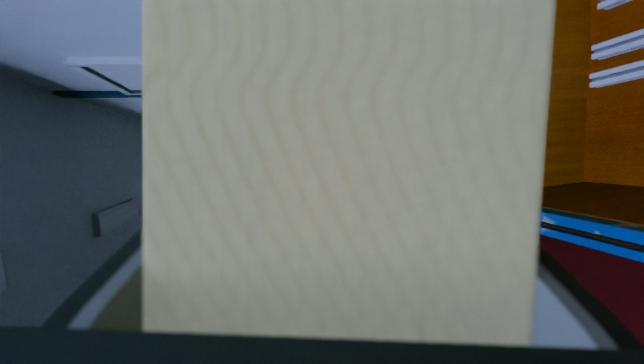

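{"op": "move", "data": {
  "target": {"side":"right","x":0.15,"y":-0.505,"z":1.12,"quat_wxyz":[0.762,-0.1307,-0.613,-0.1624]},
  "min_time_s": 1.2,
  "cameras": []
}}

{"op": "move", "data": {
  "joints": {"torso_squat_rad":0.6,"torso_shift_rad":0,"torso_pitch_rad":0.4},
  "min_time_s": 2.5,
  "cameras": []
}}

{"op": "move", "data": {
  "target": {"side":"right","x":0.14,"y":-0.505,"z":0.90,"quat_wxyz":[0.762,-0.1307,-0.613,-0.1624]},
  "min_time_s": 1.5,
  "cameras": ["head_camera"]
}}

Scene clock: 228.37 s.
Joint torques (N m): left_arm=[-9.51 10.08 8.95 -7.42 -0.01 -1.64 -0.03] | right_arm=[-11.42 -15.58 -9.98 -22.38 -0.37 -8.79 -0.78]
External joint torques (N m): left_arm=[0.44 -1.89 1.01 0.69 -0.09 -0.12 0.01] | right_arm=[-8.26 -6.56 -5.5 -13.07 -0.64 -6.9 -0.83]
Motor temperatures (°C): left_arm=[31 28 31 36 34 32 37] | right_arm=[35 30 32 33 36 39 34]
Wrist force (N): left_arm=[-4.3 -2.7 -2.4] | right_arm=[-26.3 4.4 -5.7]
Wrist torque (N m): left_arm=[-0.01 -0.13 0.15] | right_arm=[-0.61 1.88 0.39]
Wrist force, peak (N): left_arm=[-5.2 -2.6 -2.9] | right_arm=[-27.4 3.8 -5.8]
move: done
base_odometry: x=+0.411 y=-0.704 heading=+1.600
lidar_m: 4.61 2.01 1.48 1.41 1.49 2.03 4.35 0.51 0.37 0.34 0.36 0.48
base_status: not commanded
joint_positions: torso_squat_rad=+0.050 torso_shift_rad=+0.000 torso_pitch_rad=+0.051 torso_yaw_rad=-0.002 left_shoulder_pitch_rad=+0.040 left_shoulder_roll_rad=+0.700 left_shoulder_yaw_rad=-0.043 left_elbow_rad=-1.600 left_forearm_roll_rad=-0.014 left_wrist_pitch_rad=+0.002 left_hand_roll_rad=+0.027 left_gripper_m=+0.099 right_shoulder_pitch_rad=+0.320 right_shoulder_roll_rad=-0.257 right_shoulder_yaw_rad=-0.516 right_elbow_rad=-2.108 right_forearm_roll_rad=-0.390 right_wrist_pitch_rad=+0.544 right_hand_roll_rad=-0.039 right_gripper_m=+0.074 head_pan_rad=-0.500 head_tilt_rad=+0.700
joint_status: all done
wheel_motors_off: 0
motor_effort: left_wheel=+14(16) right_wheel=-13(17)
chest: x=-0.2121 y=-0.0002 z=+1.2887 quat_wxyz=(+1.000, +0.000, +0.025, -0.001) (m; base frame)
left_hand: x=+0.2849 y=+0.3979 z=+1.0856 quat_wxyz=(+0.692, +0.213, -0.638, -0.261) (m; base frame)
right_hand: x=+0.1492 y=-0.5050 z=+1.1169 quat_wxyz=(+0.764, -0.130, -0.610, -0.164) (m; base frame)
right_hand_status: reached (checked arc, planned for 1.2 s): 3 mm and 0.4 deg off.
pictures: none
No camera images: "cameras" was empty.

Scene clock: 231.20 s.
Joint torques (N m): left_arm=[-2.78 8.96 7.96 -6.53 -0.04 -1.52 -0.04] | right_arm=[-3.77 -13.87 -11.58 -20.02 0.29 -7.68 -0.73]
External joint torques (N m): left_arm=[0.02 -1.98 0.84 0.51 -0.12 -0.09 -0.01] | right_arm=[-6.97 -6.01 -5.52 -11.6 -0.11 -6.03 -0.78]
Motor temperatures (°C): left_arm=[31 28 31 36 34 32 37] | right_arm=[35 30 32 33 36 40 34]
Wrist force (N): left_arm=[-3.4 -1.5 -4.4] | right_arm=[-22.2 8.8 -13.8]
Wrist torque (N m): left_arm=[-0.17 -0.05 0.15] | right_arm=[-0.47 1.63 0.31]
Wrist force, peak (N): left_arm=[-4.0 -1.7 -5.2] | right_arm=[-23.4 8.8 -14.2]
move: done
base_odometry: x=+0.411 y=-0.704 heading=+1.600
lidar_m: 4.60 2.03 1.49 1.42 1.48 2.05 4.33 0.50 0.37 0.35 0.33 0.50
base_status: not commanded
joint_positions: torso_squat_rad=+0.600 torso_shift_rad=+0.000 torso_pitch_rad=+0.401 torso_yaw_rad=-0.001 left_shoulder_pitch_rad=+0.040 left_shoulder_roll_rad=+0.700 left_shoulder_yaw_rad=-0.043 left_elbow_rad=-1.600 left_forearm_roll_rad=-0.014 left_wrist_pitch_rad=+0.002 left_hand_roll_rad=+0.027 left_gripper_m=+0.099 right_shoulder_pitch_rad=+0.320 right_shoulder_roll_rad=-0.257 right_shoulder_yaw_rad=-0.516 right_elbow_rad=-2.108 right_forearm_roll_rad=-0.390 right_wrist_pitch_rad=+0.544 right_hand_roll_rad=-0.039 right_gripper_m=+0.074 head_pan_rad=-0.500 head_tilt_rad=+0.700
joint_status: all done
wheel_motors_off: 0
motor_effort: left_wheel=+12(16) right_wheel=-15(17)
chest: x=-0.1072 y=-0.0002 z=+1.1432 quat_wxyz=(+0.980, +0.000, +0.199, -0.001) (m; base frame)
left_hand: x=+0.2901 y=+0.3979 z=+0.7820 quat_wxyz=(+0.793, +0.164, -0.508, -0.294) (m; base frame)
right_hand: x=+0.1737 y=-0.5049 z=+0.8582 quat_wxyz=(+0.859, -0.157, -0.468, -0.138) (m; base frame)
pictures: none
No camera images: "cameras" was empty.

Scene clock: 233.03 s.
Joint torques (N m): left_arm=[-2.91 9.01 7.89 -6.6 -0.01 -1.57 -0.14] | right_arm=[2.41 -11.06 -11.78 -18.17 -0.6 -9.08 -0.72]
External joint torques (N m): left_arm=[-0.11 -1.94 0.77 0.45 -0.08 -0.14 -0.11] | right_arm=[-3.9 -4.15 -5.08 -10.58 -0.83 -7.19 -0.77]
Motor temperatures (°C): left_arm=[31 28 31 36 34 32 37] | right_arm=[35 30 32 33 36 40 34]
Wrist force (N): left_arm=[-3.7 -2.4 -4.7] | right_arm=[-25.8 4.9 -5.1]
Wrist torque (N m): left_arm=[-0.04 -0.09 0.13] | right_arm=[-0.52 1.92 0.40]
Wrist force, peak (N): left_arm=[-4.4 -2.2 -4.8] | right_arm=[-23.3 8.8 -14.2]
move: done
base_odometry: x=+0.411 y=-0.704 heading=+1.600
lidar_m: 4.61 2.01 1.49 1.43 1.49 2.05 4.33 0.50 0.37 0.35 0.35 0.50
base_status: not commanded
joint_positions: torso_squat_rad=+0.600 torso_shift_rad=+0.000 torso_pitch_rad=+0.401 torso_yaw_rad=-0.001 left_shoulder_pitch_rad=+0.040 left_shoulder_roll_rad=+0.700 left_shoulder_yaw_rad=-0.043 left_elbow_rad=-1.600 left_forearm_roll_rad=-0.014 left_wrist_pitch_rad=+0.002 left_hand_roll_rad=+0.027 left_gripper_m=+0.099 right_shoulder_pitch_rad=+0.536 right_shoulder_roll_rad=-0.269 right_shoulder_yaw_rad=-0.428 right_elbow_rad=-2.046 right_forearm_roll_rad=-0.583 right_wrist_pitch_rad=-0.051 right_hand_roll_rad=-0.047 right_gripper_m=+0.074 head_pan_rad=-0.500 head_tilt_rad=+0.700
joint_status: all done
wheel_motors_off: 0
motor_effort: left_wheel=+13(14) right_wheel=-14(16)
chest: x=-0.1072 y=-0.0002 z=+1.1432 quat_wxyz=(+0.980, +0.000, +0.199, -0.001) (m; base frame)
left_hand: x=+0.2901 y=+0.3980 z=+0.7820 quat_wxyz=(+0.793, +0.164, -0.508, -0.294) (m; base frame)
right_hand: x=+0.1388 y=-0.5051 z=+0.8979 quat_wxyz=(+0.764, -0.131, -0.611, -0.164) (m; base frame)
right_hand_status: reached (checked arc, planned for 1.5 s): 2 mm and 0.4 deg off.
pictures: head_camera
camera_calibration:
head_camera: T_world_to_cam=[[-0.455838, -0.875857, 0.158386, -0.214191], [-0.784538, 0.311337, -0.536255, 0.752001], [0.420371, -0.368705, -0.829063, 1.04219], [0, 0, 0, 1]] pos_world=[0.0542313, -0.037468, 1.30123]

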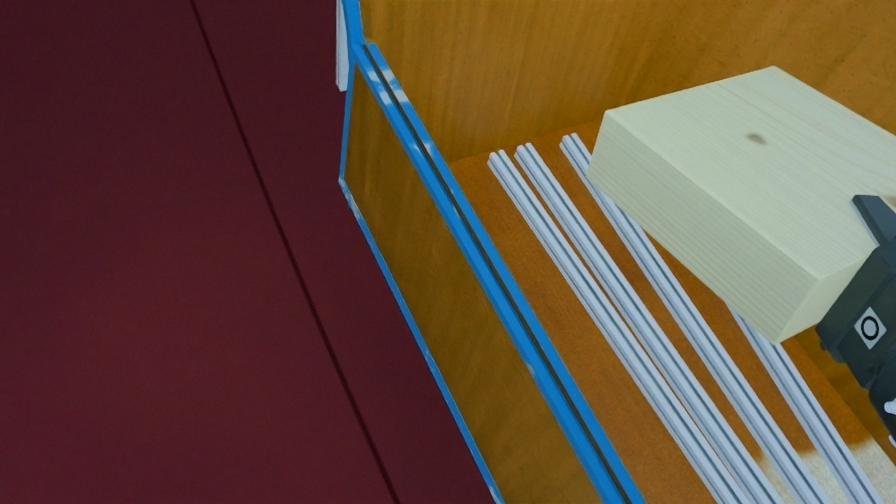

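{"op": "move", "data": {
  "target": {"side":"right","x":0.125,"y":-0.492,"z":0.92,"quat_wxyz":[0.762,-0.1307,-0.613,-0.1624]},
  "min_time_s": 0.8,
  "cameras": []
}}

{"op": "move", "data": {
  "base": {"x_m_s":0.2,"for_s":1.05},
  "cameras": []
}}

{"op": "move", "data": {
  "joints": {"torso_squat_rad":0.95,"torso_shift_rad":0.19,"torso_pitch_rad":0.56,"head_tilt_rad":0.5},
  "min_time_s": 2.5,
  "cameras": ["head_camera"]
}}

Scene clock: 236.40 s.
Joint torques (N m): left_arm=[-2.4 9.18 7.85 -6.57 -0.06 -1.51 -0.12] | right_arm=[3.44 -6.43 -14.01 -18.54 -0.75 -8.95 -0.71]
External joint torques (N m): left_arm=[0.4 -1.77 0.73 0.48 -0.13 -0.08 -0.09] | right_arm=[-3.69 -0.36 -7.45 -10.93 -0.98 -7.07 -0.76]
Motor temperatures (°C): left_arm=[31 28 31 36 34 32 37] | right_arm=[34 30 32 33 36 40 34]
Wrist force (N): left_arm=[-3.3 -2.0 -4.2] | right_arm=[-26.2 4.7 -4.9]
Wrist torque (N m): left_arm=[-0.09 -0.05 0.13] | right_arm=[-0.58 1.85 0.42]
Wrist force, peak (N): left_arm=[-3.7 -2.1 -5.6] | right_arm=[-26.9 5.1 -5.3]
move: done
base_odometry: x=+0.411 y=-0.704 heading=+1.600
lidar_m: 4.61 2.02 1.48 1.41 1.48 2.05 4.31 0.49 0.36 0.35 0.35 0.50
base_status: not commanded
joint_positions: torso_squat_rad=+0.600 torso_shift_rad=+0.000 torso_pitch_rad=+0.401 torso_yaw_rad=-0.001 left_shoulder_pitch_rad=+0.040 left_shoulder_roll_rad=+0.700 left_shoulder_yaw_rad=-0.043 left_elbow_rad=-1.600 left_forearm_roll_rad=-0.014 left_wrist_pitch_rad=+0.002 left_hand_roll_rad=+0.027 left_gripper_m=+0.099 right_shoulder_pitch_rad=+0.623 right_shoulder_roll_rad=-0.232 right_shoulder_yaw_rad=-0.432 right_elbow_rad=-2.157 right_forearm_roll_rad=-0.588 right_wrist_pitch_rad=-0.032 right_hand_roll_rad=-0.051 right_gripper_m=+0.074 head_pan_rad=-0.500 head_tilt_rad=+0.700
joint_status: all done
wheel_motors_off: 0
motor_effort: left_wheel=+13(13) right_wheel=-13(16)
chest: x=-0.1072 y=-0.0002 z=+1.1432 quat_wxyz=(+0.980, +0.000, +0.199, -0.001) (m; base frame)
left_hand: x=+0.2901 y=+0.3980 z=+0.7820 quat_wxyz=(+0.793, +0.164, -0.508, -0.294) (m; base frame)
right_hand: x=+0.1241 y=-0.4921 z=+0.9180 quat_wxyz=(+0.764, -0.131, -0.611, -0.163) (m; base frame)
right_hand_status: reached (checked arc, planned for 0.8 s): 2 mm and 0.3 deg off.
pictures: none
No camera images: "cameras" was empty.

Scene clock: 238.40 s.
Joint torques (N m): left_arm=[-2.87 9.11 7.86 -6.67 0.07 -1.5 -0.11] | right_arm=[2.5 -6.72 -13.6 -18.27 -0.74 -8.85 -0.69]
External joint torques (N m): left_arm=[-0.07 -1.83 0.74 0.37 -0.01 -0.07 -0.08] | right_arm=[-4.63 -0.65 -7.04 -10.66 -0.97 -6.97 -0.74]
Motor temperatures (°C): left_arm=[31 28 31 36 34 32 37] | right_arm=[34 30 32 33 36 40 34]
Wrist force (N): left_arm=[-4.1 -1.6 -3.7] | right_arm=[-26.0 4.6 -5.4]
Wrist torque (N m): left_arm=[-0.18 -0.15 0.12] | right_arm=[-0.52 1.86 0.39]
Wrist force, peak (N): left_arm=[-4.4 -2.7 -5.2] | right_arm=[-26.6 5.4 -6.6]
move: done
base_odometry: x=+0.405 y=-0.491 heading=+1.600
lidar_m: 4.62 2.02 1.46 1.42 1.49 2.05 4.32 0.49 0.37 0.34 0.36 0.49
base_status: done (sent for 1.07 of 1.07 s)
joint_positions: torso_squat_rad=+0.600 torso_shift_rad=+0.000 torso_pitch_rad=+0.401 torso_yaw_rad=-0.001 left_shoulder_pitch_rad=+0.040 left_shoulder_roll_rad=+0.700 left_shoulder_yaw_rad=-0.043 left_elbow_rad=-1.600 left_forearm_roll_rad=-0.014 left_wrist_pitch_rad=+0.002 left_hand_roll_rad=+0.027 left_gripper_m=+0.099 right_shoulder_pitch_rad=+0.623 right_shoulder_roll_rad=-0.232 right_shoulder_yaw_rad=-0.432 right_elbow_rad=-2.157 right_forearm_roll_rad=-0.588 right_wrist_pitch_rad=-0.032 right_hand_roll_rad=-0.051 right_gripper_m=+0.074 head_pan_rad=-0.500 head_tilt_rad=+0.700
joint_status: not commanded
wheel_motors_off: 0
motor_effort: left_wheel=+13(36) right_wheel=-7(46)
chest: x=-0.1072 y=-0.0002 z=+1.1432 quat_wxyz=(+0.980, +0.000, +0.199, -0.001) (m; base frame)
left_hand: x=+0.2901 y=+0.3980 z=+0.7820 quat_wxyz=(+0.793, +0.164, -0.508, -0.294) (m; base frame)
right_hand: x=+0.1240 y=-0.4921 z=+0.9180 quat_wxyz=(+0.764, -0.131, -0.611, -0.163) (m; base frame)
pictures: none
No camera images: "cameras" was empty.

Scene clock: 241.20 s.
Joint torques (N m): left_arm=[0.44 8.37 7.3 -5.95 -0.01 -1.5 -0.1] | right_arm=[10.63 -6.84 -2.1 -4.01 5.04 3.55 4.61]
External joint torques (N m): left_arm=[-0.17 -1.65 0.85 0.32 -0.08 -0.17 -0.07] | right_arm=[1.18 -1.57 4.76 2.64 4.83 5.35 4.56]
Motor temperatures (°C): left_arm=[31 28 31 36 34 32 37] | right_arm=[34 30 32 33 36 40 34]
Wrist force (N): left_arm=[-3.1 -1.4 -5.3] | right_arm=[6.7 -8.5 5.5]
Wrist torque (N m): left_arm=[-0.15 -0.02 0.15] | right_arm=[-0.29 -2.65 -4.89]
Wrist force, peak (N): left_arm=[-4.5 -2.8 -5.0] | right_arm=[-26.0 6.4 -8.8]
move: done
base_odometry: x=+0.405 y=-0.491 heading=+1.600
lidar_m: 4.61 2.01 1.48 1.42 1.48 2.05 4.33 0.49 0.36 0.34 0.35 0.50
base_status: not commanded
joint_positions: torso_squat_rad=+0.950 torso_shift_rad=+0.190 torso_pitch_rad=+0.559 torso_yaw_rad=-0.002 left_shoulder_pitch_rad=+0.040 left_shoulder_roll_rad=+0.700 left_shoulder_yaw_rad=-0.043 left_elbow_rad=-1.600 left_forearm_roll_rad=-0.014 left_wrist_pitch_rad=+0.002 left_hand_roll_rad=+0.027 left_gripper_m=+0.099 right_shoulder_pitch_rad=+0.621 right_shoulder_roll_rad=-0.232 right_shoulder_yaw_rad=-0.435 right_elbow_rad=-2.160 right_forearm_roll_rad=-0.590 right_wrist_pitch_rad=-0.035 right_hand_roll_rad=-0.053 right_gripper_m=+0.075 head_pan_rad=-0.500 head_tilt_rad=+0.500
joint_status: all done
wheel_motors_off: 0
motor_effort: left_wheel=+7(13) right_wheel=+2(7)
chest: x=+0.0129 y=+0.0000 z=+0.9427 quat_wxyz=(+0.961, +0.000, +0.276, -0.001) (m; base frame)
left_hand: x=+0.3482 y=+0.3978 z=+0.5230 quat_wxyz=(+0.831, +0.140, -0.444, -0.306) (m; base frame)
right_hand: x=+0.2071 y=-0.4923 z=+0.6867 quat_wxyz=(+0.807, -0.143, -0.552, -0.152) (m; base frame)
pictures: head_camera
camera_calibration:
head_camera: T_world_to_cam=[[-0.42046, -0.87863, 0.226326, -0.192194], [-0.786993, 0.229042, -0.572871, 0.790516], [0.451504, -0.418986, -0.787779, 0.750006], [0, 0, 0, 1]] pos_world=[0.20269, -0.0356868, 1.0872]

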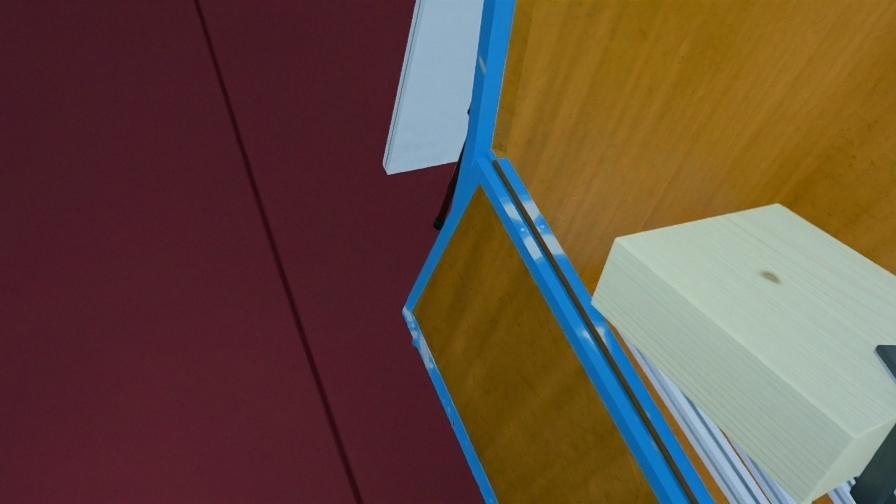

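{"op": "move", "data": {
  "target": {"side":"right","x":0.185,"y":-0.50,"z":0.72,"quat_wxyz":[0.791,-0.1474,-0.554,-0.2105]},
  "min_time_s": 1.2,
  "cameras": ["head_camera"]
}}

{"op": "move", "data": {
  "target": {"side":"right","x":0.18,"y":-0.51,"z":0.66,"quat_wxyz":[0.791,-0.1474,-0.554,-0.2105]},
  "min_time_s": 1.2,
  "cameras": ["head_camera","right_wrist_camera"]
}}

Scene clock: 246.83 s.
Joint torques (N m): left_arm=[0.43 8.5 7.18 -5.92 -0.03 -1.49 -0.06] | right_arm=[8.39 -3.63 -14.28 -16.37 -0.88 -8.44 -0.93]
External joint torques (N m): left_arm=[-0.2 -1.52 0.74 0.33 -0.1 -0.16 -0.03] | right_arm=[-1.8 0.99 -7.32 -9.78 -1.11 -6.64 -0.98]
Motor temperatures (°C): left_arm=[31 28 31 36 34 32 37] | right_arm=[34 30 32 33 36 40 34]
Wrist force (N): left_arm=[-3.5 -1.8 -5.5] | right_arm=[-24.8 4.8 -8.6]
Wrist torque (N m): left_arm=[-0.11 -0.08 0.15] | right_arm=[-0.65 1.80 0.58]
Wrist force, peak (N): left_arm=[-4.0 -2.1 -6.0] | right_arm=[-25.7 3.9 -8.9]
move: done
base_odometry: x=+0.405 y=-0.491 heading=+1.600
lidar_m: 4.63 2.01 1.48 1.41 1.47 2.05 4.34 0.50 0.37 0.35 0.36 0.49
base_status: not commanded
joint_positions: torso_squat_rad=+0.950 torso_shift_rad=+0.190 torso_pitch_rad=+0.560 torso_yaw_rad=-0.001 left_shoulder_pitch_rad=+0.040 left_shoulder_roll_rad=+0.700 left_shoulder_yaw_rad=-0.043 left_elbow_rad=-1.600 left_forearm_roll_rad=-0.014 left_wrist_pitch_rad=+0.002 left_hand_roll_rad=+0.027 left_gripper_m=+0.099 right_shoulder_pitch_rad=+0.704 right_shoulder_roll_rad=-0.143 right_shoulder_yaw_rad=-0.507 right_elbow_rad=-2.276 right_forearm_roll_rad=-0.648 right_wrist_pitch_rad=+0.026 right_hand_roll_rad=-0.107 right_gripper_m=+0.074 head_pan_rad=-0.500 head_tilt_rad=+0.500
joint_status: all done
wheel_motors_off: 0
motor_effort: left_wheel=+8(9) right_wheel=-7(8)
chest: x=+0.0134 y=-0.0001 z=+0.9425 quat_wxyz=(+0.961, +0.000, +0.277, -0.001) (m; base frame)
left_hand: x=+0.3481 y=+0.3980 z=+0.5227 quat_wxyz=(+0.831, +0.140, -0.443, -0.306) (m; base frame)
right_hand: x=+0.1845 y=-0.4999 z=+0.7176 quat_wxyz=(+0.793, -0.147, -0.552, -0.211) (m; base frame)
right_hand_status: reached (checked arc, planned for 1.2 s): 2 mm and 0.3 deg off.
pictures: head_camera
camera_calibration:
head_camera: T_world_to_cam=[[-0.419935, -0.878891, 0.226284, -0.192078], [-0.787731, 0.229157, -0.57181, 0.789752], [0.450704, -0.418374, -0.788561, 0.750295], [0, 0, 0, 1]] pos_world=[0.203291, -0.0358883, 1.08671]

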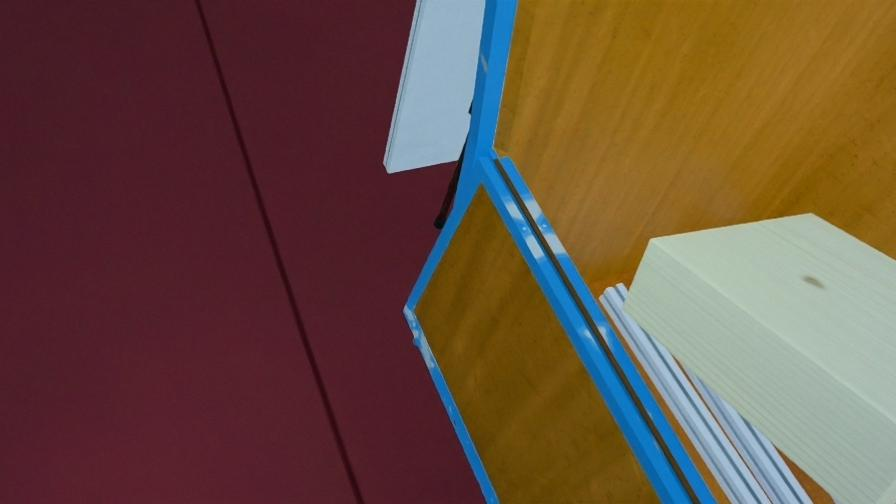

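Scene clock: 248.37 s.
Joint torques (N m): left_arm=[0.55 8.15 6.77 -5.9 0.01 -1.52 -0.08] | right_arm=[7.19 -8.27 -12.36 -15.34 -0.43 -8.54 -0.42]
External joint torques (N m): left_arm=[-0.08 -1.87 0.33 0.36 -0.05 -0.19 -0.05] | right_arm=[-2.96 -2.86 -5.52 -8.99 -0.62 -6.73 -0.46]
Motor temperatures (°C): left_arm=[31 28 31 36 34 32 37] | right_arm=[34 30 32 33 36 40 34]
Wrist force (N): left_arm=[-3.3 -1.2 -5.3] | right_arm=[-25.1 4.2 -9.1]
Wrist torque (N m): left_arm=[-0.18 -0.05 0.12] | right_arm=[-0.73 1.75 0.58]
Wrist force, peak (N): left_arm=[-4.0 -1.7 -5.8] | right_arm=[-26.4 3.5 -8.8]
move: done
base_odometry: x=+0.405 y=-0.491 heading=+1.600
lidar_m: 4.63 2.02 1.46 1.42 1.47 2.05 4.32 0.50 0.36 0.35 0.35 0.48
base_status: not commanded
joint_positions: torso_squat_rad=+0.950 torso_shift_rad=+0.190 torso_pitch_rad=+0.560 torso_yaw_rad=-0.001 left_shoulder_pitch_rad=+0.040 left_shoulder_roll_rad=+0.700 left_shoulder_yaw_rad=-0.043 left_elbow_rad=-1.600 left_forearm_roll_rad=-0.014 left_wrist_pitch_rad=+0.002 left_hand_roll_rad=+0.027 left_gripper_m=+0.099 right_shoulder_pitch_rad=+0.605 right_shoulder_roll_rad=-0.191 right_shoulder_yaw_rad=-0.418 right_elbow_rad=-2.038 right_forearm_roll_rad=-0.617 right_wrist_pitch_rad=-0.128 right_hand_roll_rad=-0.079 right_gripper_m=+0.074 head_pan_rad=-0.500 head_tilt_rad=+0.500
joint_status: all done
wheel_motors_off: 0
motor_effort: left_wheel=+8(9) right_wheel=-5(7)
chest: x=+0.0134 y=-0.0001 z=+0.9425 quat_wxyz=(+0.961, +0.000, +0.277, -0.001) (m; base frame)
left_hand: x=+0.3481 y=+0.3980 z=+0.5227 quat_wxyz=(+0.831, +0.140, -0.443, -0.306) (m; base frame)
right_hand: x=+0.1785 y=-0.5098 z=+0.6591 quat_wxyz=(+0.793, -0.149, -0.551, -0.213) (m; base frame)
right_hand_status: reached (checked arc, planned for 1.2 s): 2 mm and 0.5 deg off.
pictures: head_camera, right_wrist_camera
camera_calibration:
head_camera: T_world_to_cam=[[-0.419896, -0.878928, 0.226214, -0.191969], [-0.787741, 0.229168, -0.571792, 0.789813], [0.450723, -0.418291, -0.788595, 0.750286], [0, 0, 0, 1]] pos_world=[0.203391, -0.0358885, 1.08671]
right_wrist_camera: T_world_to_cam=[[-0.295952, 0.135304, -0.945571, 0.743756], [0.00956994, 0.990287, 0.138707, 0.438797], [0.955155, 0.0320015, -0.294373, 0.111979], [0, 0, 0, 1]] pos_world=[0.10896, -0.538751, 0.675374]

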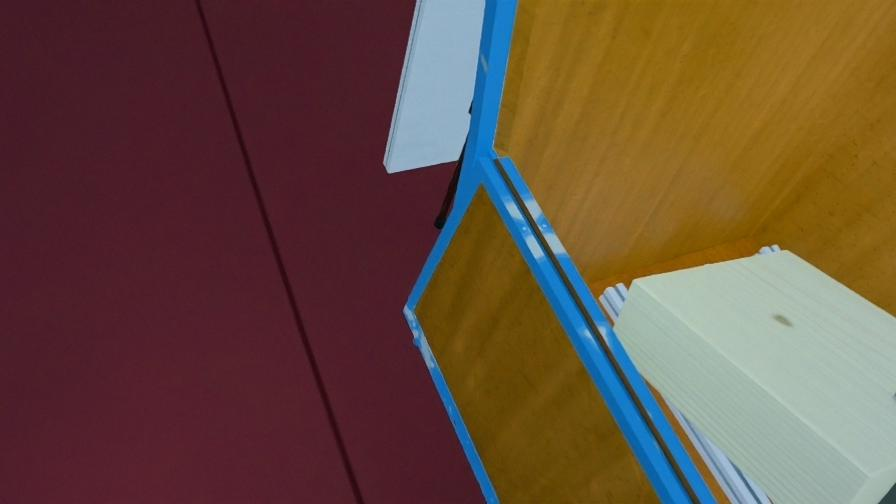

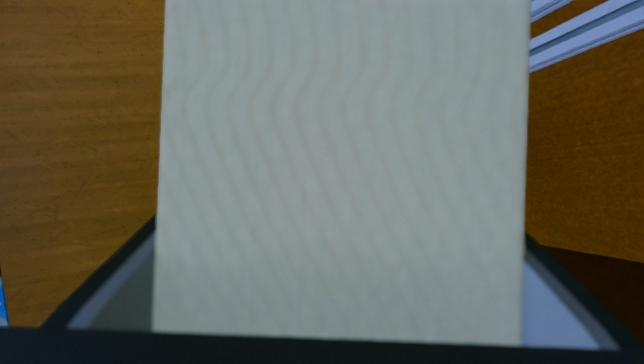

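{"op": "move", "data": {
  "joints": {"torso_squat_rad":1.07,"torso_shift_rad":0.25,"torso_pitch_rad":0.62},
  "min_time_s": 1.5,
  "cameras": ["head_camera"]
}}

Scene clock: 253.33 s.
Joint torques (N m): left_arm=[1.7 7.78 6.75 -5.48 -0.01 -1.45 -0.03] | right_arm=[7.62 -8.25 -12.14 -15.16 -0.49 -8.44 -0.41]
External joint torques (N m): left_arm=[-0.22 -1.82 0.6 0.44 -0.07 -0.16 0] | right_arm=[-3.43 -3.16 -5.21 -9.27 -0.67 -6.67 -0.45]
Motor temperatures (°C): left_arm=[31 28 31 36 34 32 37] | right_arm=[34 30 32 33 36 40 34]
Wrist force (N): left_arm=[-3.4 -1.8 -5.4] | right_arm=[-24.2 5.8 -10.0]
Wrist torque (N m): left_arm=[-0.10 -0.05 0.11] | right_arm=[-0.70 1.77 0.58]
Wrist force, peak (N): left_arm=[-3.8 -1.8 -6.3] | right_arm=[-24.7 6.3 -10.4]
move: done
base_odometry: x=+0.405 y=-0.491 heading=+1.600
lidar_m: 4.63 2.01 1.47 1.42 1.48 2.05 4.33 0.50 0.36 0.35 0.36 0.50
base_status: not commanded
joint_positions: torso_squat_rad=+1.070 torso_shift_rad=+0.250 torso_pitch_rad=+0.620 torso_yaw_rad=-0.001 left_shoulder_pitch_rad=+0.040 left_shoulder_roll_rad=+0.700 left_shoulder_yaw_rad=-0.043 left_elbow_rad=-1.600 left_forearm_roll_rad=-0.014 left_wrist_pitch_rad=+0.002 left_hand_roll_rad=+0.027 left_gripper_m=+0.099 right_shoulder_pitch_rad=+0.605 right_shoulder_roll_rad=-0.191 right_shoulder_yaw_rad=-0.418 right_elbow_rad=-2.038 right_forearm_roll_rad=-0.617 right_wrist_pitch_rad=-0.128 right_hand_roll_rad=-0.078 right_gripper_m=+0.074 head_pan_rad=-0.500 head_tilt_rad=+0.500
joint_status: all done
wheel_motors_off: 0
motor_effort: left_wheel=+8(10) right_wheel=-5(8)
chest: x=+0.0351 y=-0.0001 z=+0.8579 quat_wxyz=(+0.952, +0.000, +0.305, -0.001) (m; base frame)
left_hand: x=+0.3440 y=+0.3980 z=+0.4188 quat_wxyz=(+0.844, +0.131, -0.418, -0.310) (m; base frame)
right_hand: x=+0.1829 y=-0.5098 z=+0.5651 quat_wxyz=(+0.809, -0.155, -0.527, -0.208) (m; base frame)
pictures: head_camera
camera_calibration:
head_camera: T_world_to_cam=[[-0.405521, -0.878927, 0.251079, -0.185561], [-0.820713, 0.229152, -0.523373, 0.718179], [0.402471, -0.418302, -0.814273, 0.697531], [0, 0, 0, 1]] pos_world=[0.233435, -0.0358886, 0.990446]

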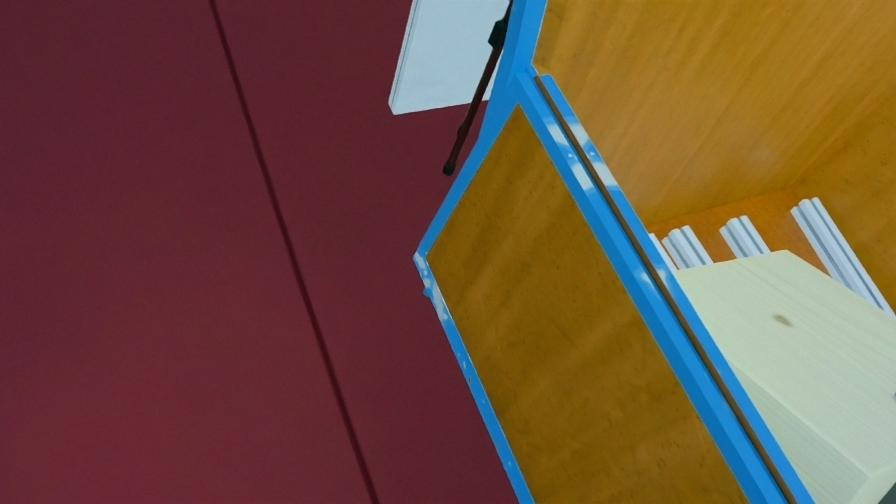

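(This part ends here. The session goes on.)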